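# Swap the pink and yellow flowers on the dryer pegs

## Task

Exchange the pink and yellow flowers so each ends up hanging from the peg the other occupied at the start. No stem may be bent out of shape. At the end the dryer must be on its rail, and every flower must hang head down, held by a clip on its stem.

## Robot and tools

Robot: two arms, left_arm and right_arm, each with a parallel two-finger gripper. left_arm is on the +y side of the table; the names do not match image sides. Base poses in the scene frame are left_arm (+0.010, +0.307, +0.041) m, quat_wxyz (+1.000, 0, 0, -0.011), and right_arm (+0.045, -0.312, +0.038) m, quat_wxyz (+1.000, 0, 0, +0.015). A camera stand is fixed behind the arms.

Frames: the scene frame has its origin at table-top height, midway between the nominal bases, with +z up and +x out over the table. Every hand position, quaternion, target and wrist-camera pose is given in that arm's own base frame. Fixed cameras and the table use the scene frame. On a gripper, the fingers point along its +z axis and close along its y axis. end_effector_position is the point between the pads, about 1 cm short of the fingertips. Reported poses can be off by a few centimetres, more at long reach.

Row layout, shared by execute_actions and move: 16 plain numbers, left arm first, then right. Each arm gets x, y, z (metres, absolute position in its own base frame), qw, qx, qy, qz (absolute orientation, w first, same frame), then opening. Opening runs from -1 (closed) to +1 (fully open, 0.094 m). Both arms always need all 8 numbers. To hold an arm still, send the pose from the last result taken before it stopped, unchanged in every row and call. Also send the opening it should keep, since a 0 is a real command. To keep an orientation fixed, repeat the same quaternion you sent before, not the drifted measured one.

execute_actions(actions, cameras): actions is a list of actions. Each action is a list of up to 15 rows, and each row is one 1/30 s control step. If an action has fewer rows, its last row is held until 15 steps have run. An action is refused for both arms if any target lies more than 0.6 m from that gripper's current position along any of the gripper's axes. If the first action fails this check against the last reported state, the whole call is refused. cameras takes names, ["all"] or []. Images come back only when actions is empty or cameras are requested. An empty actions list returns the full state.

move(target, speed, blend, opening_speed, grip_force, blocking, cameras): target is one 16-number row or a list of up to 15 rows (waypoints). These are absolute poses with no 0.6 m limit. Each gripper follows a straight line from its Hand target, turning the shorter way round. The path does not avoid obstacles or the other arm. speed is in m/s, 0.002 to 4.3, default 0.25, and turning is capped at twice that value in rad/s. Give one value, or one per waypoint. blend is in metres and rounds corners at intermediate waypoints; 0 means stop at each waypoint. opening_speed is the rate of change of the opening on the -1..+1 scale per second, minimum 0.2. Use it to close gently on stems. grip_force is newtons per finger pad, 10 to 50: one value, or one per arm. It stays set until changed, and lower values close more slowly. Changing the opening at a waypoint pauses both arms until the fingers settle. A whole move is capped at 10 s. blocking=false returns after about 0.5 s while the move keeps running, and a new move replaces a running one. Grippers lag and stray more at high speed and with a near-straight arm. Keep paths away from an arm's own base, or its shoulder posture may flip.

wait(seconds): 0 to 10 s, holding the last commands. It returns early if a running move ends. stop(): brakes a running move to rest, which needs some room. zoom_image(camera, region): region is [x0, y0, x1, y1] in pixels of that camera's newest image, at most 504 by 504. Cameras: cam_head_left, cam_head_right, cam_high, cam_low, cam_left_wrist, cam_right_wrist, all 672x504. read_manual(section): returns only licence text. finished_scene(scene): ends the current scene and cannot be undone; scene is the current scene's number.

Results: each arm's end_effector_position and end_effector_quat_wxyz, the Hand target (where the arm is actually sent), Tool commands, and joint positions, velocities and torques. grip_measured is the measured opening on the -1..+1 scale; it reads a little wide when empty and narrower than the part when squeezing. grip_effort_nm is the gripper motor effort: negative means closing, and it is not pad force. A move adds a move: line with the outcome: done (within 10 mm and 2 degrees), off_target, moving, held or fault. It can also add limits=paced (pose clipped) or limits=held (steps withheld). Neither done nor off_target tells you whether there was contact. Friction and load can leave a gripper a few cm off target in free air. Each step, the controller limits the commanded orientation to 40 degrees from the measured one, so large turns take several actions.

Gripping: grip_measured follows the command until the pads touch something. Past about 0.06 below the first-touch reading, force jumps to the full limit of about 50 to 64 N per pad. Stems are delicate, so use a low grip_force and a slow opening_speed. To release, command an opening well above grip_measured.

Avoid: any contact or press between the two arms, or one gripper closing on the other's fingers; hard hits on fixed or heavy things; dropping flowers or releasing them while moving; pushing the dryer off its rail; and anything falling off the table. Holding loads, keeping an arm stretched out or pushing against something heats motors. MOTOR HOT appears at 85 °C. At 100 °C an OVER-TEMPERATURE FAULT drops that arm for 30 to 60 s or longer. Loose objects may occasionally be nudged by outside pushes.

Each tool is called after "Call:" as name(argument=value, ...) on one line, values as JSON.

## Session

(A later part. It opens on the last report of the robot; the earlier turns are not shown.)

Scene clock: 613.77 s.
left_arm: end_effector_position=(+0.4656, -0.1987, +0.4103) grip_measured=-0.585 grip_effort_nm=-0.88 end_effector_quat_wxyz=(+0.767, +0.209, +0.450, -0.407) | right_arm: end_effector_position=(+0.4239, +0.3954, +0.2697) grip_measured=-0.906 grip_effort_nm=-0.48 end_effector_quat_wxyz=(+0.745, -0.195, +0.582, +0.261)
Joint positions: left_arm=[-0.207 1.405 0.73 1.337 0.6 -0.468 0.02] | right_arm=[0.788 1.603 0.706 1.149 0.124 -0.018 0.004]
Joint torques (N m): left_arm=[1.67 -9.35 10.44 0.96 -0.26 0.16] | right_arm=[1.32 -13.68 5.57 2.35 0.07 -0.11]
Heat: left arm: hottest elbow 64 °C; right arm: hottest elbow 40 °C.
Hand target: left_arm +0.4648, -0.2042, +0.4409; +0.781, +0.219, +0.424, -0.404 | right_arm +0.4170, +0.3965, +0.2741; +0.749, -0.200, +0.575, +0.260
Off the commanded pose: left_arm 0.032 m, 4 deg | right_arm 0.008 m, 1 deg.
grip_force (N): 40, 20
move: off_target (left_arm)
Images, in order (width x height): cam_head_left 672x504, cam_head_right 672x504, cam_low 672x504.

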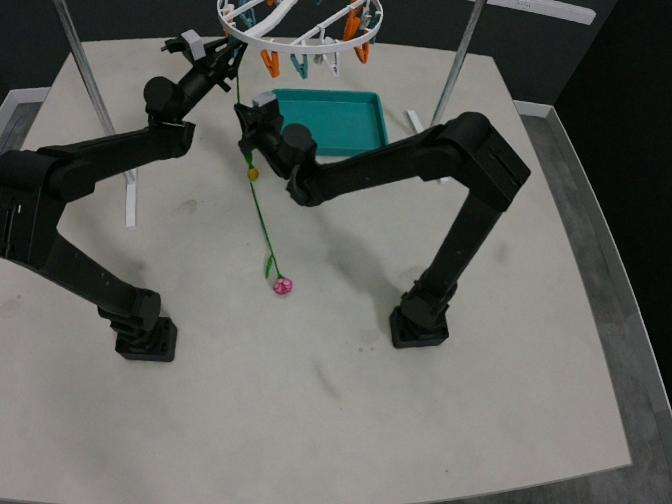

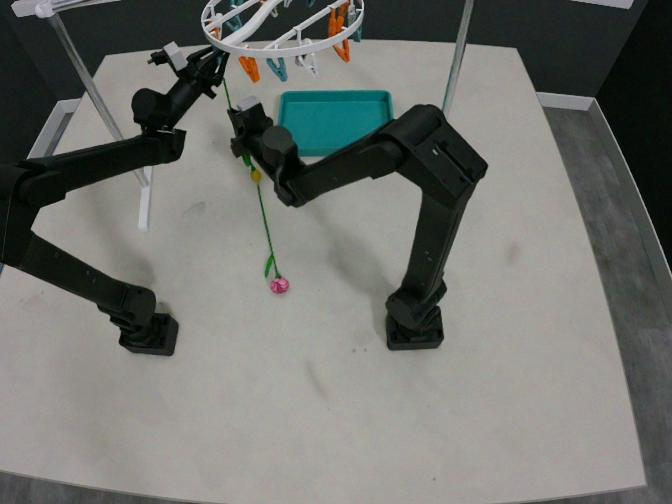

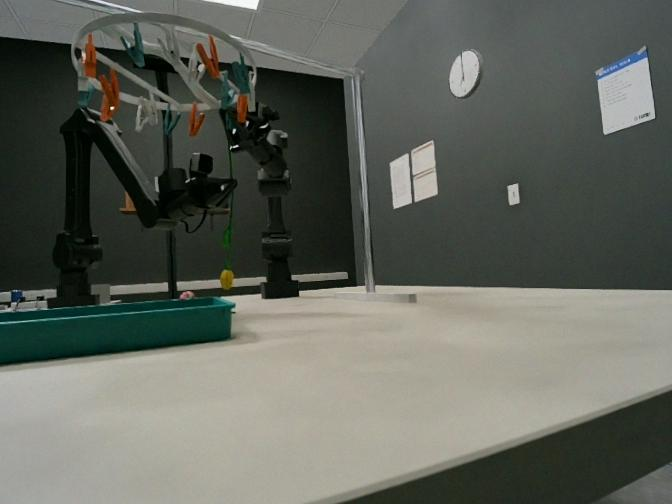

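Call:
move(target=[0.4665, -0.205, 0.4415, 0.78059, 0.21922, 0.42382, -0.40375, -0.75, 0.4178, 0.3972, 0.3, 0.74945, -0.1997, 0.57507, 0.26025, -1.0], speed=0.05, cameras=["cam_low", "cam_head_left", "cam_head_right"])

Call:
zoom_image(camera="cam_low", region=[217, 112, 247, 152])

Call:
zoom_image(camera="cam_head_left", region=[210, 30, 270, 110])

Call:
zoom_image(camera="cam_head_right", region=[195, 30, 255, 110])

Scene clock: 624.90 s.
left_arm: end_effector_position=(+0.4654, -0.1986, +0.4107) grip_measured=-0.585 grip_effort_nm=-0.88 end_effector_quat_wxyz=(+0.767, +0.209, +0.450, -0.407) | right_arm: end_effector_position=(+0.4206, +0.3916, +0.2868) grip_measured=-0.906 grip_effort_nm=-0.48 end_effector_quat_wxyz=(+0.743, -0.196, +0.585, +0.260)
Joint positions: left_arm=[-0.207 1.404 0.73 1.337 0.599 -0.468 0.02] | right_arm=[0.788 1.541 0.705 1.079 0.125 -0.018 0.004]
Joint torques (N m): left_arm=[1.67 -9.35 10.45 0.98 -0.24 0.17] | right_arm=[1.26 -13.45 7.62 1.59 0.01 -0.11]
Heat: left arm: hottest elbow 64 °C; right arm: hottest elbow 39 °C.
Hand target: left_arm +0.4647, -0.2042, +0.4410; +0.781, +0.219, +0.424, -0.404 | right_arm +0.4177, +0.3969, +0.3001; +0.750, -0.199, +0.575, +0.260
Off the commanded pose: left_arm 0.031 m, 4 deg | right_arm 0.015 m, 1 deg.
grip_force (N): 40, 20
move: off_target (left_arm, right_arm)
Images, in order (width x height): cam_head_left 672x504, cam_head_right 672x504, cam_low 672x504.

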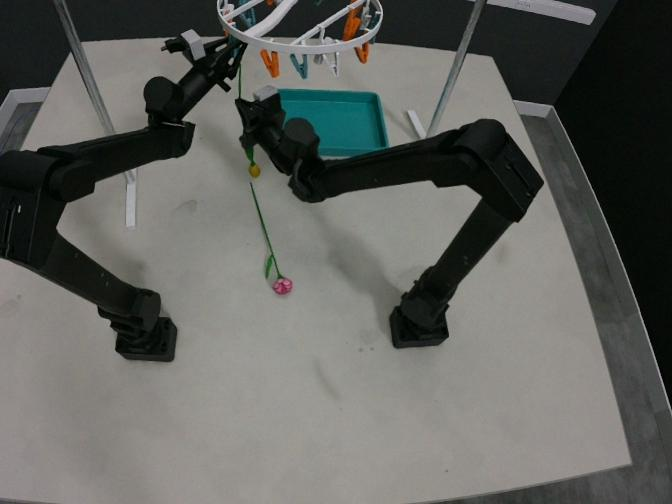

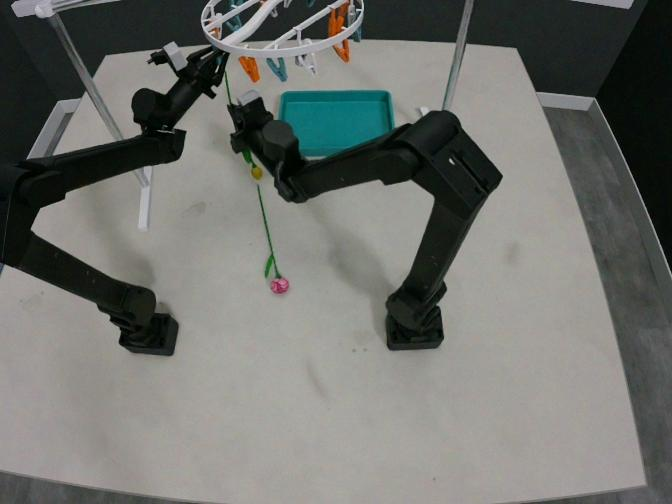

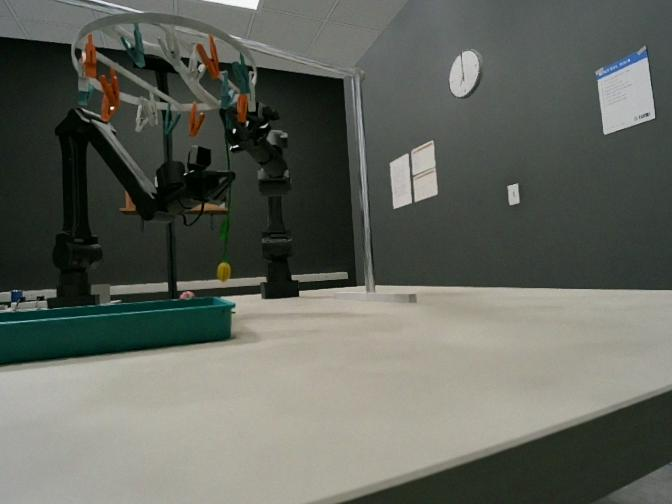

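Scaled by 12.600 from the camera's 672x504 image, which has a finer 960x720 frame.

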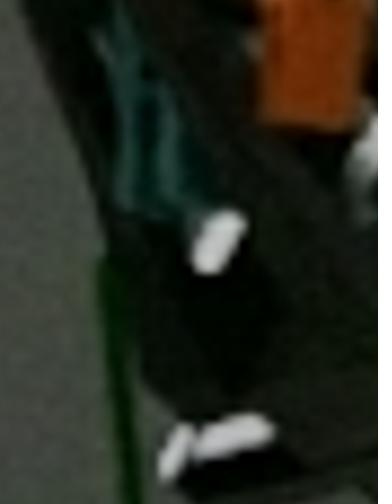

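Scaled by 6.300 from the camera's 672x504 image, which has a finer 960x720 frame.

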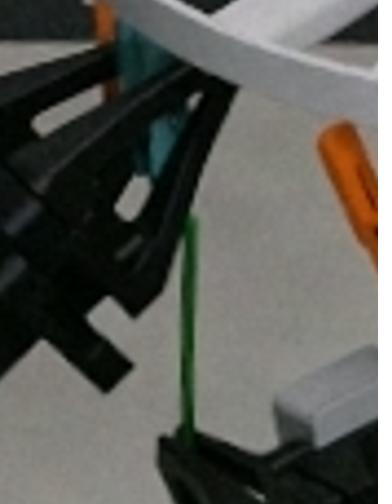

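Scaled by 6.300 from the camera's 672x504 image, which has a finer 960x720 frame.

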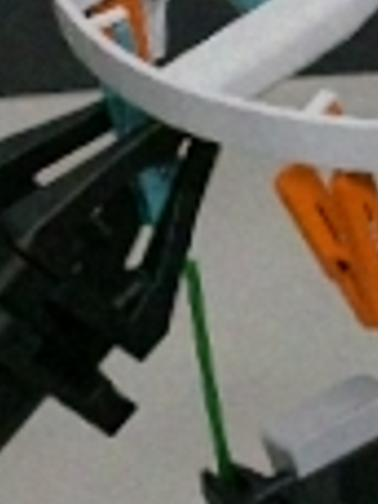

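Call:
move(target=[0.4665, -0.205, 0.4415, 0.78059, 0.21922, 0.42382, -0.40375, -0.75, 0.4225, 0.4065, 0.299, 0.74945, -0.1997, 0.57507, 0.26025, -1.0], speed=0.05, cameras=["cam_low", "cam_head_left", "cam_head_right"])

Call:
zoom_image(camera="cam_low", region=[217, 112, 247, 152])

Call:
zoom_image(camera="cam_head_left", region=[210, 30, 270, 110])

Call:
zoom_image(camera="cam_head_right", region=[195, 30, 255, 110])

Scene clock: 635.20 s.
left_arm: end_effector_position=(+0.4654, -0.1986, +0.4107) grip_measured=-0.585 grip_effort_nm=-0.88 end_effector_quat_wxyz=(+0.767, +0.209, +0.450, -0.407) | right_arm: end_effector_position=(+0.4196, +0.3925, +0.2867) grip_measured=-0.906 grip_effort_nm=-0.48 end_effector_quat_wxyz=(+0.743, -0.195, +0.586, +0.259)
Joint positions: left_arm=[-0.207 1.404 0.73 1.337 0.599 -0.468 0.02] | right_arm=[0.793 1.541 0.705 1.079 0.133 -0.018 0.004]
Joint torques (N m): left_arm=[1.73 -9.41 10.44 0.96 -0.25 0.17] | right_arm=[1.67 -11.11 9.43 1.55 -0.02 -0.13]
Heat: left arm: hottest elbow 64 °C; right arm: hottest elbow 40 °C.
Hand target: left_arm +0.4648, -0.2042, +0.4409; +0.781, +0.219, +0.424, -0.404 | right_arm +0.4219, +0.4058, +0.2991; +0.750, -0.199, +0.575, +0.260
Off the commanded pose: left_arm 0.031 m, 4 deg | right_arm 0.019 m, 2 deg.
grip_force (N): 40, 20
move: off_target (left_arm, right_arm)
Images, in order (width x height): cam_head_left 672x504, cam_head_right 672x504, cam_low 672x504.

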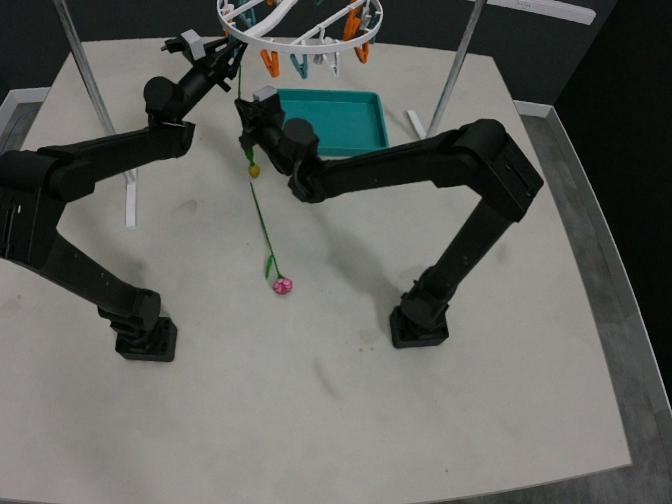

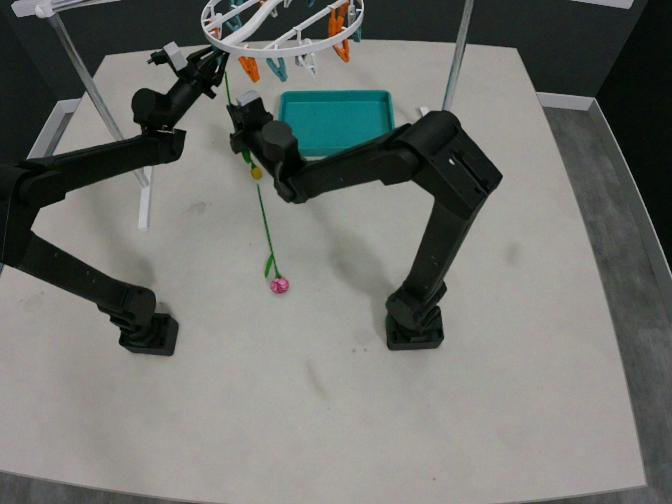

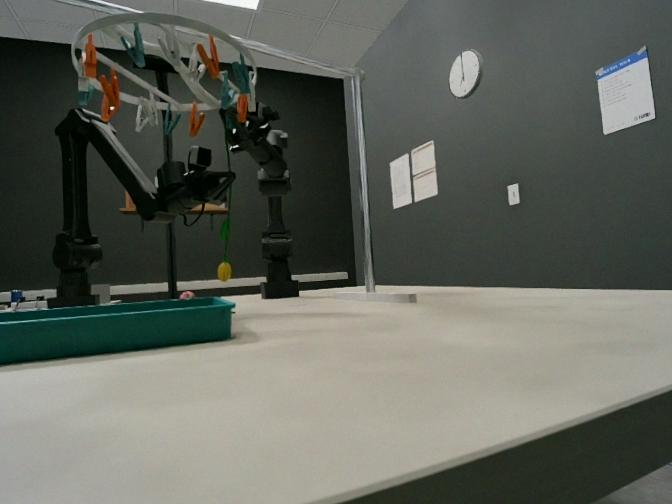

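Scaled by 12.600 from the camera's 672x504 image, which has a finer 960x720 frame.

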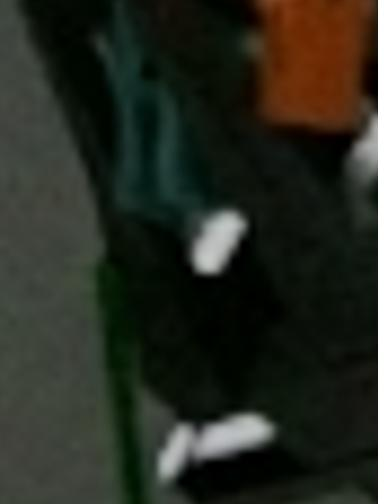

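Scaled by 6.300 from the camera's 672x504 image, which has a finer 960x720 frame.

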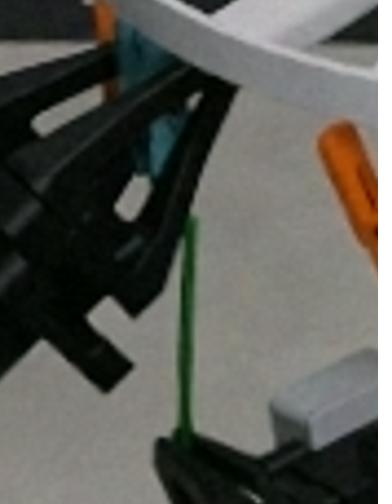

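Scaled by 6.300 from the camera's 672x504 image, which has a finer 960x720 frame.

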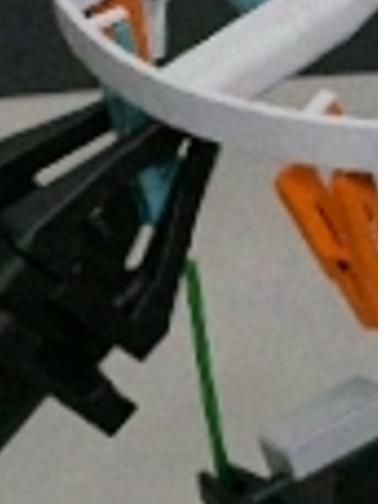

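Call:
move(target=[[0.4665, -0.205, 0.4415, 0.78059, 0.21922, 0.42382, -0.40375, -0.75, 0.4222, 0.4025, 0.266, 0.74945, -0.1997, 0.57507, 0.26025, -1.0], [0.4665, -0.205, 0.4415, 0.78059, 0.21922, 0.42382, -0.40375, -0.75, 0.4238, 0.404, 0.3, 0.74945, -0.1997, 0.57507, 0.26025, -1.0]], speed=0.08, cameras=["cam_low", "cam_head_left", "cam_head_right"])

Call:
zoom_image(camera="cam_low", region=[217, 112, 247, 152])

Call:
zoom_image(camera="cam_head_left", region=[210, 30, 270, 110])

Call:
zoom_image(camera="cam_head_right", region=[195, 30, 255, 110])

Scene clock: 644.30 s.
left_arm: end_effector_position=(+0.4654, -0.1986, +0.4107) grip_measured=-0.585 grip_effort_nm=-0.88 end_effector_quat_wxyz=(+0.767, +0.209, +0.450, -0.407) | right_arm: end_effector_position=(+0.4206, +0.3943, +0.2798) grip_measured=-0.906 grip_effort_nm=-0.48 end_effector_quat_wxyz=(+0.739, -0.198, +0.590, +0.258)
Joint positions: left_arm=[-0.207 1.404 0.73 1.337 0.599 -0.468 0.02] | right_arm=[0.793 1.552 0.705 1.075 0.13 -0.018 0.004]
Joint torques (N m): left_arm=[1.73 -9.35 10.44 0.98 -0.25 0.17] | right_arm=[1.14 -12.69 9.25 1.62 -0.12 -0.12]
Heat: left arm: hottest elbow 64 °C; right arm: hottest elbow 40 °C.
Hand target: left_arm +0.4648, -0.2042, +0.4409; +0.781, +0.219, +0.424, -0.404 | right_arm +0.4232, +0.4032, +0.3001; +0.750, -0.199, +0.575, +0.260
Off the commanded pose: left_arm 0.031 m, 4 deg | right_arm 0.023 m, 2 deg.
grip_force (N): 40, 20
move: off_target (left_arm, right_arm)
Images, in order (width x height): cam_head_left 672x504, cam_head_right 672x504, cam_low 672x504.

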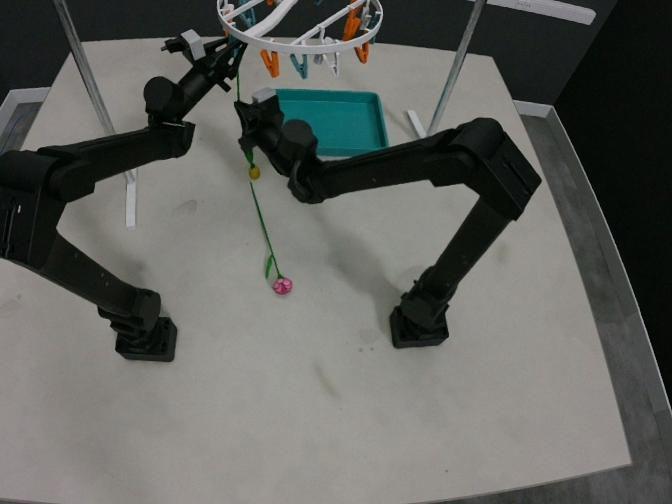

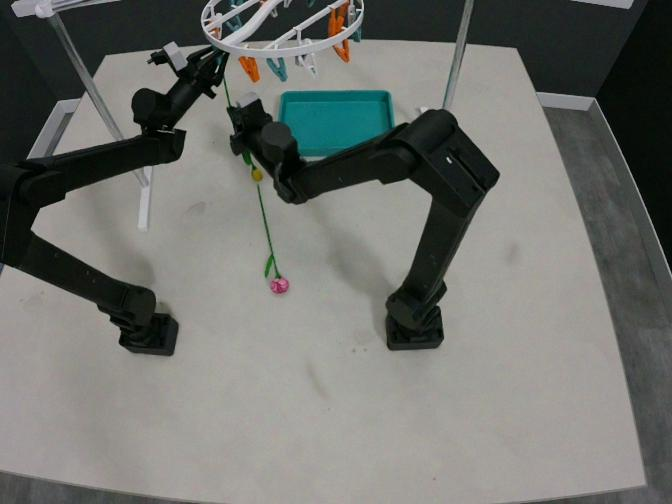

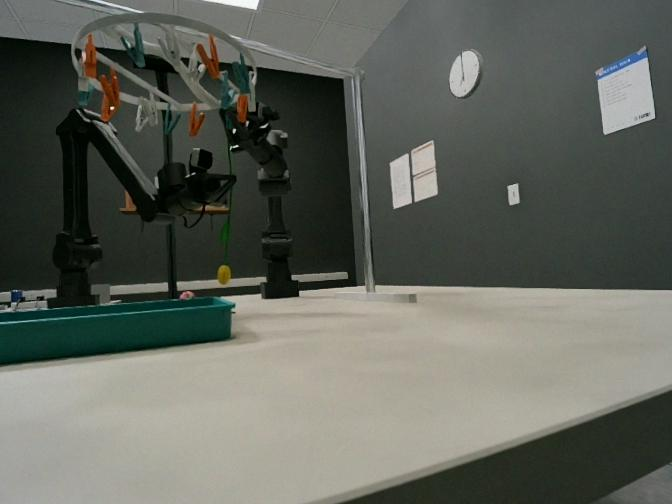

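Scaled by 12.600 from the camera's 672x504 image, which has a finer 960x720 frame.

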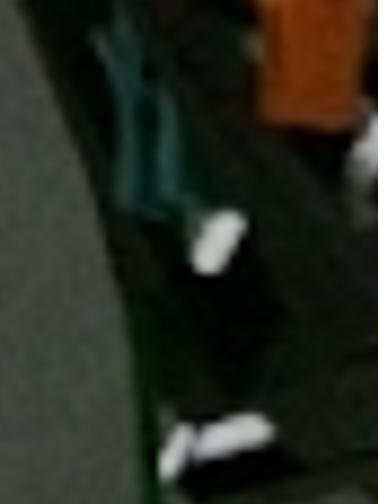

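Scaled by 6.300 from the camera's 672x504 image, which has a finer 960x720 frame.

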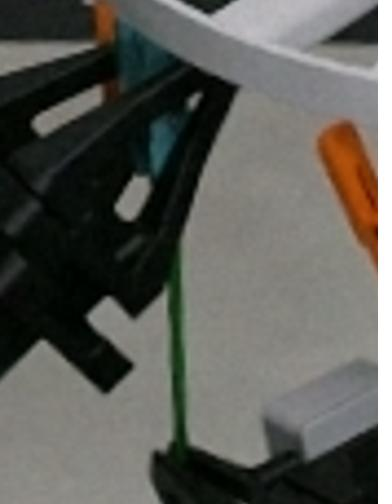

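Scaled by 6.300 from the camera's 672x504 image, which has a finer 960x720 frame.

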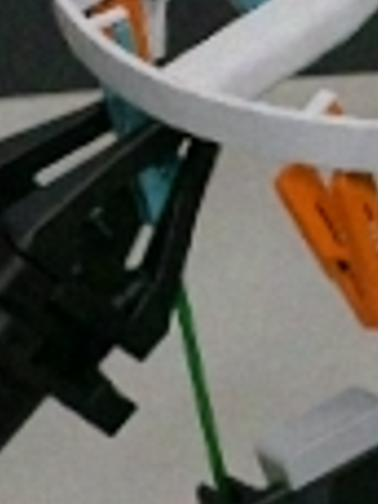

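Call:
move(target=[0.4665, -0.205, 0.4415, 0.78059, 0.21922, 0.42382, -0.40375, -0.75, 0.4295, 0.4105, 0.308, 0.74945, -0.1997, 0.57507, 0.26025, -1.0], speed=0.05, cameras=["cam_low", "cam_head_left", "cam_head_right"])

Call:
zoom_image(camera="cam_low", region=[217, 112, 247, 152])

Call:
zoom_image(camera="cam_head_left", region=[210, 30, 270, 110])

Call:
zoom_image(camera="cam_head_right", region=[195, 30, 255, 110])

Scene clock: 660.83 s.
left_arm: end_effector_position=(+0.4654, -0.1986, +0.4107) grip_measured=-0.585 grip_effort_nm=-0.88 end_effector_quat_wxyz=(+0.767, +0.209, +0.450, -0.407) | right_arm: end_effector_position=(+0.4242, +0.3980, +0.2800) grip_measured=-0.906 grip_effort_nm=-0.48 end_effector_quat_wxyz=(+0.734, -0.201, +0.596, +0.256)
Joint positions: left_arm=[-0.207 1.404 0.73 1.337 0.599 -0.468 0.02] | right_arm=[0.793 1.552 0.721 1.045 0.13 -0.018 0.004]
Joint torques (N m): left_arm=[1.67 -9.35 10.45 0.98 -0.25 0.17] | right_arm=[1.14 -13.04 10.41 1.7 -0.05 -0.11]
Heat: left arm: hottest elbow 65 °C; right arm: hottest elbow 42 °C.
Hand target: left_arm +0.4648, -0.2042, +0.4409; +0.781, +0.219, +0.424, -0.404 | right_arm +0.4282, +0.4091, +0.3081; +0.750, -0.199, +0.575, +0.260
Off the commanded pose: left_arm 0.031 m, 4 deg | right_arm 0.031 m, 3 deg.
grip_force (N): 40, 20
move: off_target (left_arm, right_arm)
Images, in order (width x height): cam_head_left 672x504, cam_head_right 672x504, cam_low 672x504.

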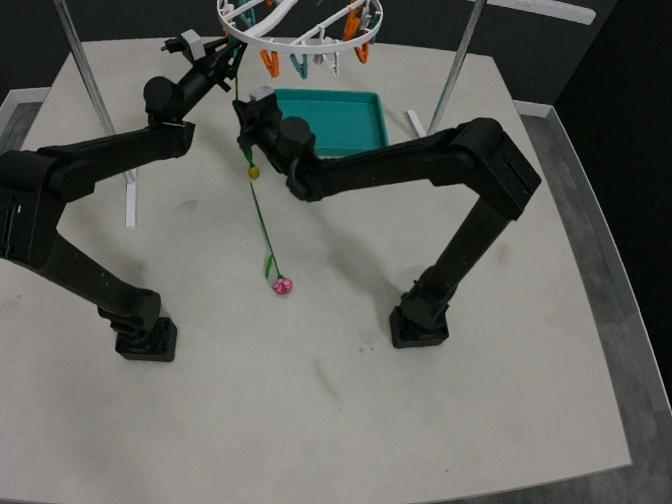

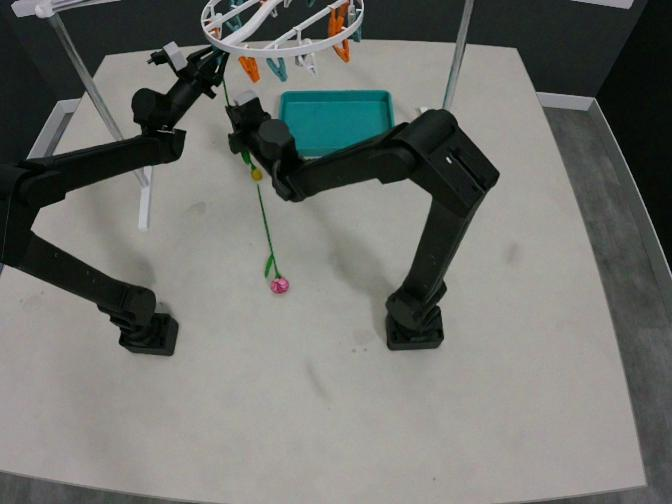

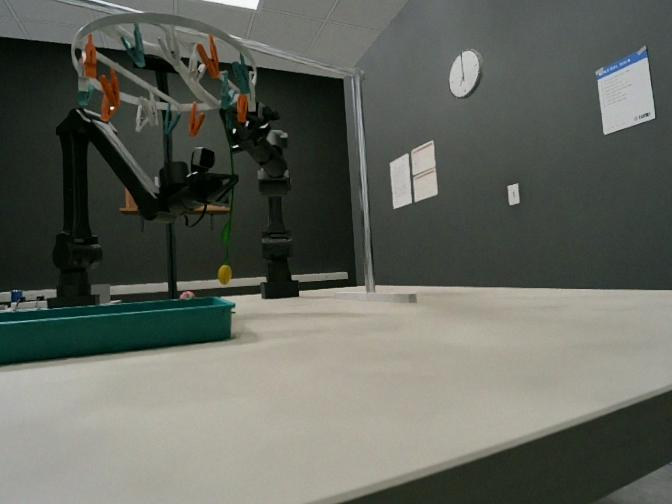

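Scaled by 12.600 from the camera's 672x504 image, which has a finer 960x720 frame.

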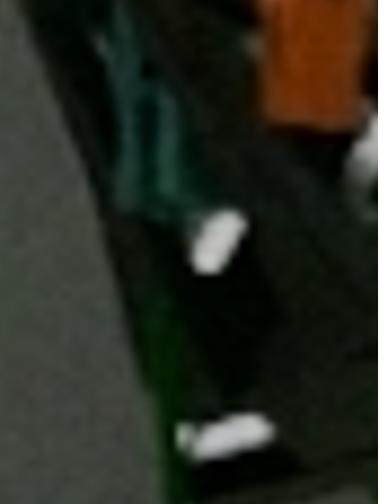

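Scaled by 6.300 from the camera's 672x504 image, which has a finer 960x720 frame.

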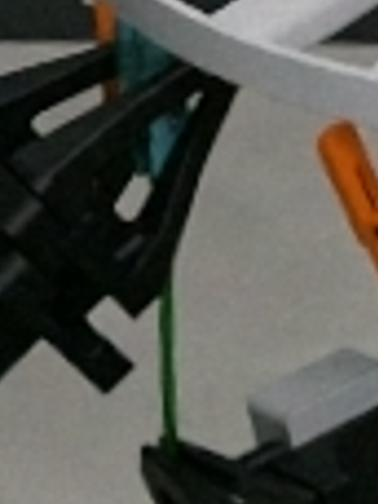

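Scaled by 6.300 from the camera's 672x504 image, which has a finer 960x720 frame.

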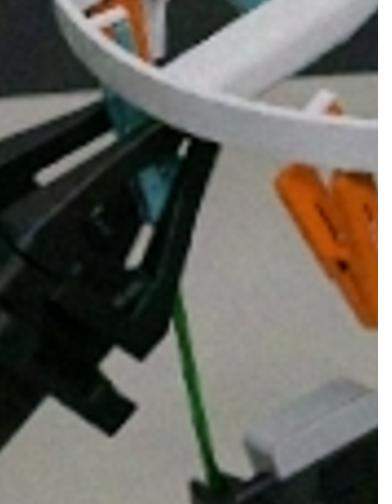

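Call:
move(target=[0.4665, -0.205, 0.4415, 0.78059, 0.21922, 0.42382, -0.40375, -0.75, 0.4285, 0.4095, 0.32, 0.74945, -0.1997, 0.57507, 0.26025, -1.0], speed=0.05, cameras=["cam_low", "cam_head_left", "cam_head_right"])

Call:
zoom_image(camera="cam_low", region=[217, 112, 247, 152])

Call:
zoom_image(camera="cam_head_left", region=[210, 30, 270, 110])

Call:
zoom_image(camera="cam_head_right", region=[195, 30, 255, 110])

Scene clock: 671.93 s.
left_arm: end_effector_position=(+0.4649, -0.1985, +0.4116) grip_measured=-0.585 grip_effort_nm=-0.88 end_effector_quat_wxyz=(+0.768, +0.209, +0.449, -0.406) | right_arm: end_effector_position=(+0.4235, +0.3973, +0.2813) grip_measured=-0.906 grip_effort_nm=-0.48 end_effector_quat_wxyz=(+0.729, -0.204, +0.603, +0.253)
Joint positions: left_arm=[-0.207 1.402 0.73 1.337 0.599 -0.468 0.02] | right_arm=[0.793 1.533 0.721 1.005 0.13 -0.018 0.004]
Joint torques (N m): left_arm=[1.61 -9.17 10.47 0.96 -0.22 0.17] | right_arm=[1.08 -14.04 10.96 1.8 -0.04 -0.11]
Heat: left arm: hottest elbow 65 °C; right arm: hottest elbow 41 °C.
Hand target: left_arm +0.4648, -0.2043, +0.4409; +0.781, +0.219, +0.424, -0.404 | right_arm +0.4267, +0.4075, +0.3200; +0.750, -0.199, +0.575, +0.260
Off the commanded pose: left_arm 0.031 m, 3 deg | right_arm 0.041 m, 4 deg.
grip_force (N): 40, 20
move: off_target (left_arm, right_arm)
Images, in order (width x height): cam_head_left 672x504, cam_head_right 672x504, cam_low 672x504.

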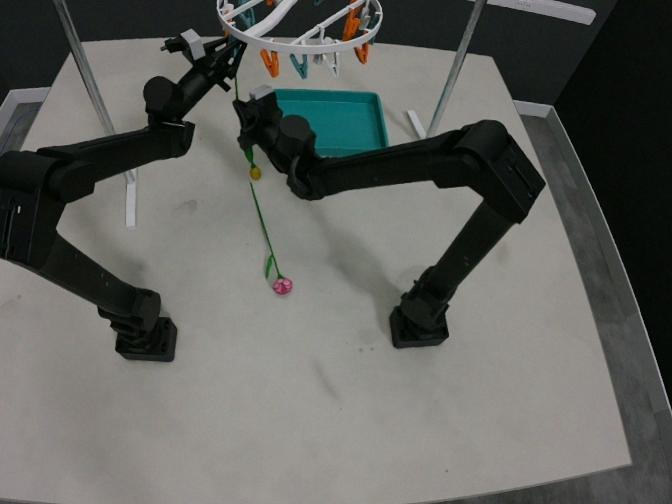

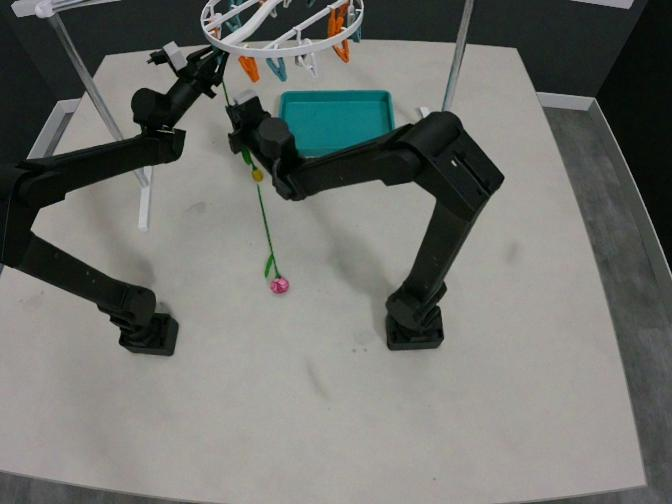

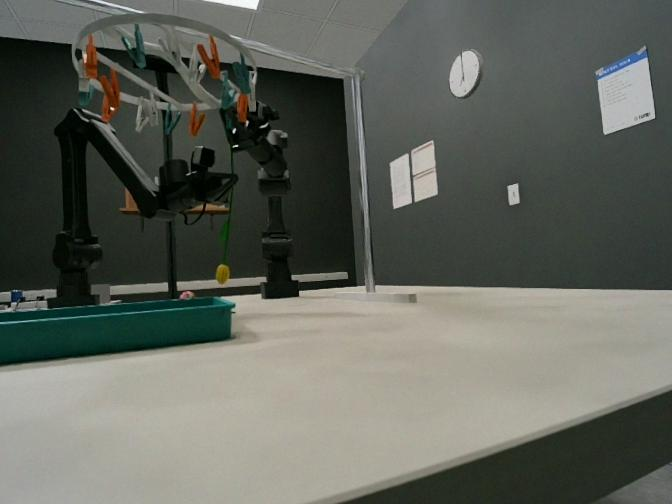

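Scaled by 12.600 from the camera's 672x504 image, which has a finer 960x720 frame.

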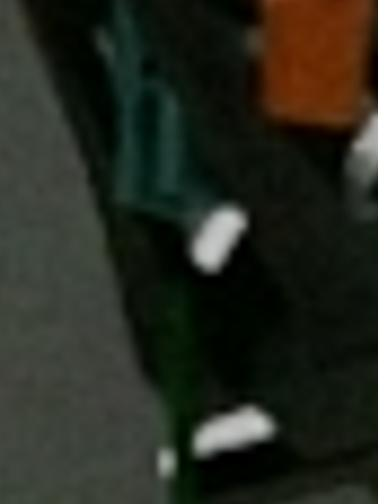

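Scaled by 6.300 from the camera's 672x504 image, which has a finer 960x720 frame.

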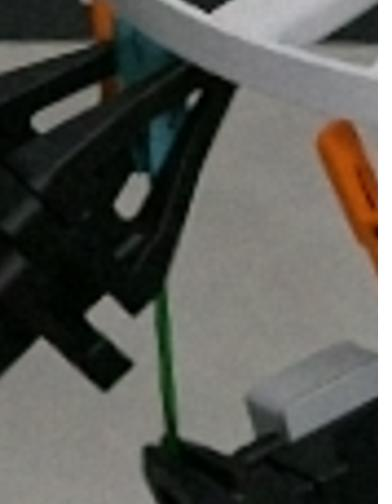

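Scaled by 6.300 from the camera's 672x504 image, which has a finer 960x720 frame.

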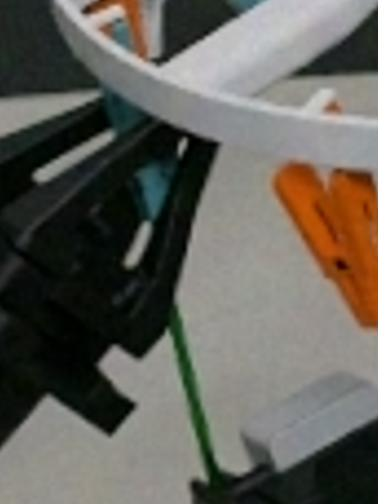

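Call:
move(target=[0.4665, -0.205, 0.4415, 0.78059, 0.21922, 0.42382, -0.40375, -0.75, 0.4265, 0.4075, 0.334, 0.74945, -0.1997, 0.57507, 0.26025, -1.0], speed=0.05, cameras=["cam_low", "cam_head_left", "cam_head_right"])

Call:
zoom_image(camera="cam_low", region=[217, 112, 247, 152])

Call:
zoom_image(camera="cam_head_left", region=[210, 30, 270, 110])

Call:
zoom_image(camera="cam_head_right", region=[195, 30, 255, 110])

Scene clock: 703.83 s.
left_arm: end_effector_position=(+0.4647, -0.1984, +0.4120) grip_measured=-0.585 grip_effort_nm=-0.88 end_effector_quat_wxyz=(+0.768, +0.209, +0.449, -0.406) | right_arm: end_effector_position=(+0.4228, +0.3965, +0.2993) grip_measured=-0.906 grip_effort_nm=-0.48 end_effector_quat_wxyz=(+0.731, -0.203, +0.599, +0.254)
Joint positions: left_arm=[-0.207 1.401 0.73 1.337 0.599 -0.468 0.02] | right_arm=[0.793 1.495 0.734 0.963 0.13 -0.018 0.004]
Joint torques (N m): left_arm=[1.73 -9.05 10.45 0.96 -0.23 0.17] | right_arm=[1.03 -13.22 10.85 1.72 -0.04 -0.11]
Heat: left arm: hottest elbow 65 °C; right arm: hottest elbow 43 °C.
Hand target: left_arm +0.4649, -0.2042, +0.4409; +0.781, +0.219, +0.424, -0.404 | right_arm +0.4250, +0.4058, +0.3340; +0.750, -0.199, +0.575, +0.260
Off the commanded pose: left_arm 0.030 m, 3 deg | right_arm 0.037 m, 4 deg.
grip_force (N): 40, 20
move: off_target (left_arm, right_arm)
Images, in order (width x height): cam_head_left 672x504, cam_head_right 672x504, cam_low 672x504.

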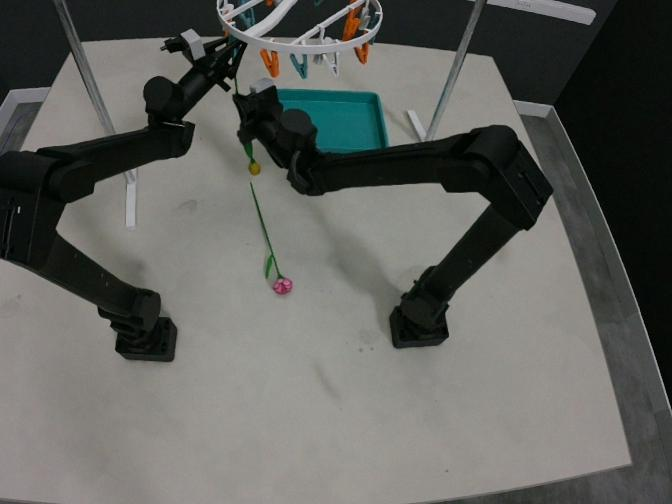

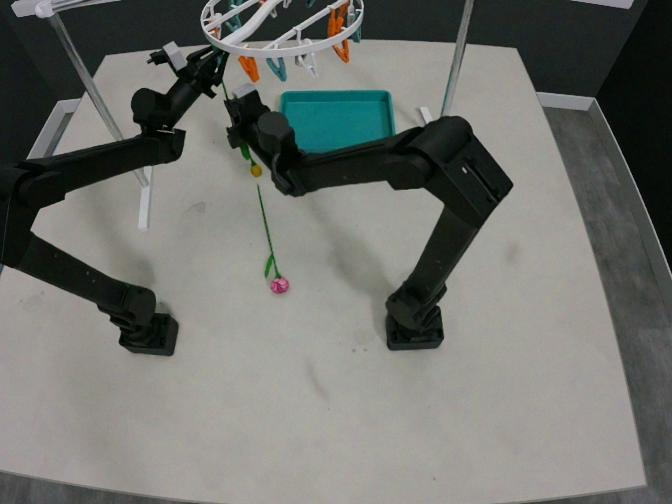

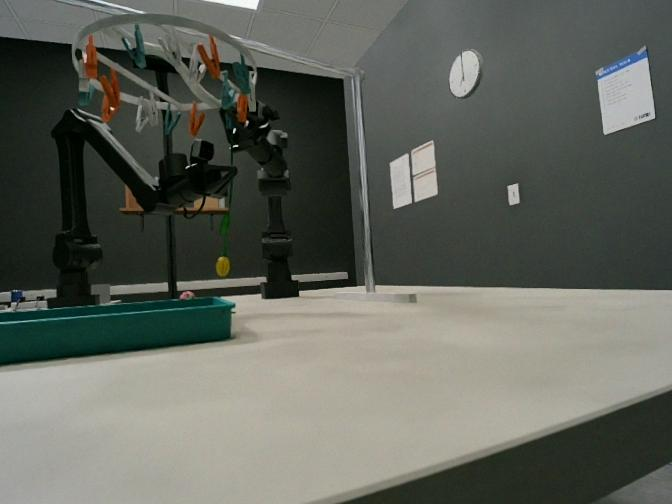

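Scaled by 12.600 from the camera's 672x504 image, which has a finer 960x720 frame.

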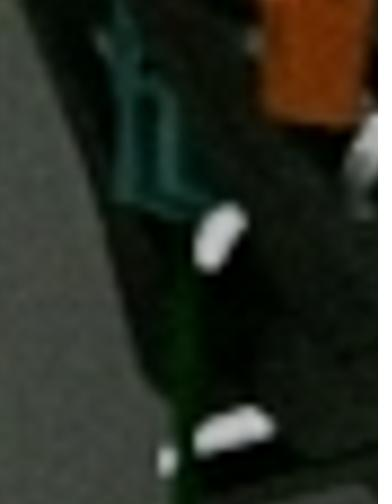

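Scaled by 6.300 from the camera's 672x504 image, which has a finer 960x720 frame.

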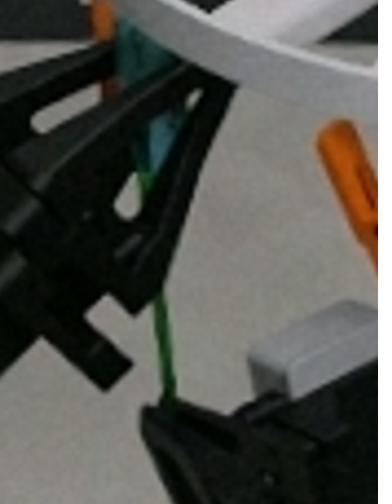

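Scaled by 6.300 from the camera's 672x504 image, which has a finer 960x720 frame.

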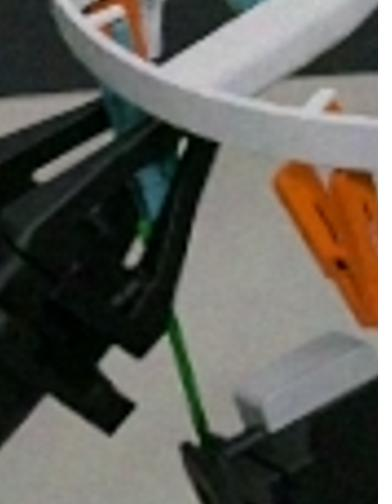

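Call:
move(target=[0.4665, -0.205, 0.4415, 0.78059, 0.21922, 0.42382, -0.40375, -0.75, 0.4267, 0.4091, 0.306, 0.76084, -0.19444, 0.55992, 0.26421, -1.0], speed=0.08, cameras=["cam_low", "cam_head_left", "cam_head_right"])

Call:
zoom_image(camera="cam_low", region=[217, 112, 247, 152])

Call:
zoom_image(camera="cam_head_left", region=[210, 30, 270, 110])

Call:
zoom_image(camera="cam_head_right", region=[195, 30, 255, 110])

Scene clock: 738.23 s.
left_arm: end_effector_position=(+0.4643, -0.1991, +0.4122) grip_measured=-0.585 grip_effort_nm=-0.88 end_effector_quat_wxyz=(+0.768, +0.209, +0.449, -0.407) | right_arm: end_effector_position=(+0.4257, +0.3995, +0.2915) grip_measured=-0.906 grip_effort_nm=-0.48 end_effector_quat_wxyz=(+0.749, -0.194, +0.577, +0.261)
Joint positions: left_arm=[-0.209 1.401 0.73 1.337 0.599 -0.468 0.02] | right_arm=[0.793 1.565 0.734 1.094 0.13 -0.024 0.004]
Joint torques (N m): left_arm=[1.79 -9.05 10.48 0.95 -0.23 0.17] | right_arm=[1.32 -11.81 8.79 2.73 -0.06 -0.11]
Heat: left arm: hottest elbow 66 °C; right arm: hottest elbow 49 °C.
Hand target: left_arm +0.4648, -0.2043, +0.4410; +0.781, +0.219, +0.424, -0.404 | right_arm +0.4263, +0.4085, +0.3059; +0.761, -0.194, +0.560, +0.264
Off the commanded pose: left_arm 0.030 m, 3 deg | right_arm 0.017 m, 2 deg.
grip_force (N): 40, 20
move: off_target (left_arm, right_arm)
Images, in order (width x height): cam_head_left 672x504, cam_head_right 672x504, cam_low 672x504.

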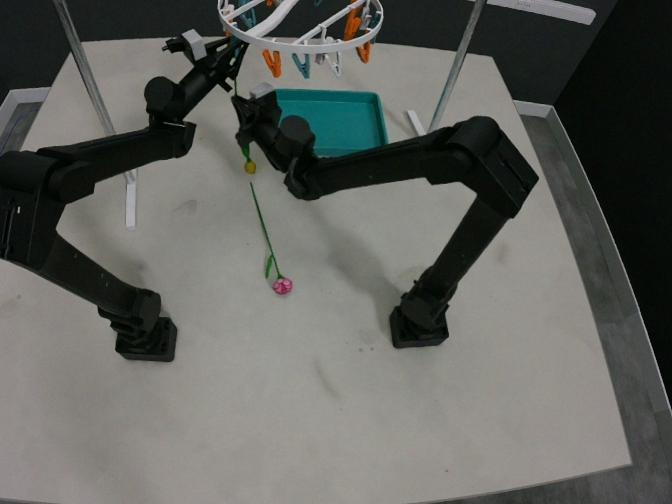

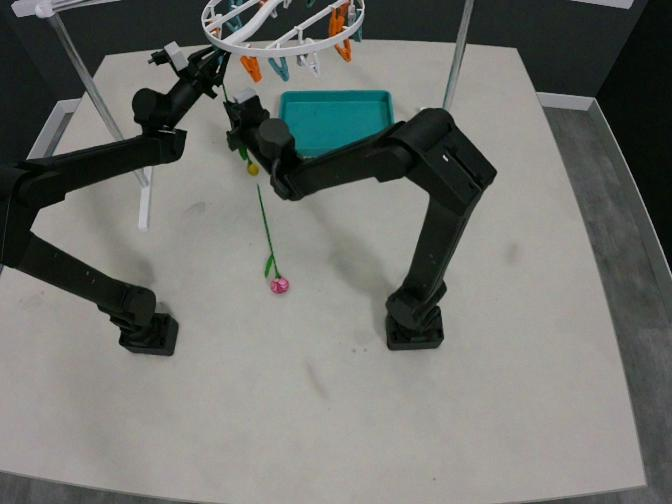

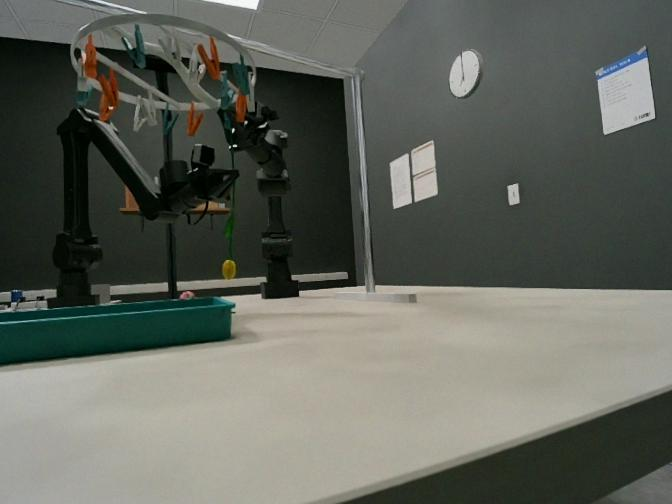

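Scaled by 12.600 from the camera's 672x504 image, which has a finer 960x720 frame.

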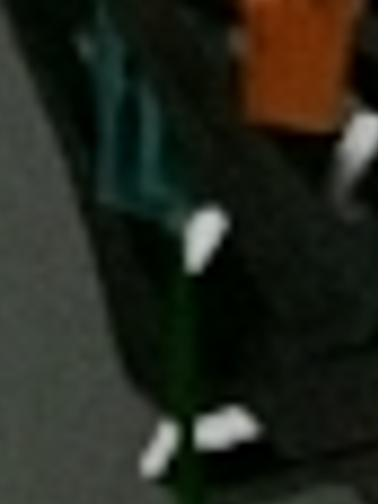

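Scaled by 6.300 from the camera's 672x504 image, which has a finer 960x720 frame.

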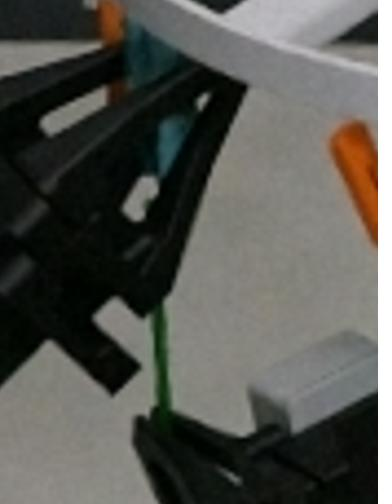

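Scaled by 6.300 from the camera's 672x504 image, which has a finer 960x720 frame.

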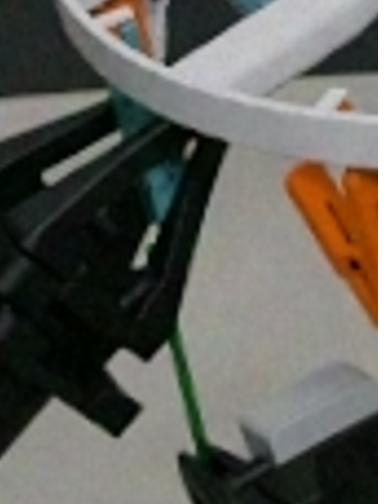

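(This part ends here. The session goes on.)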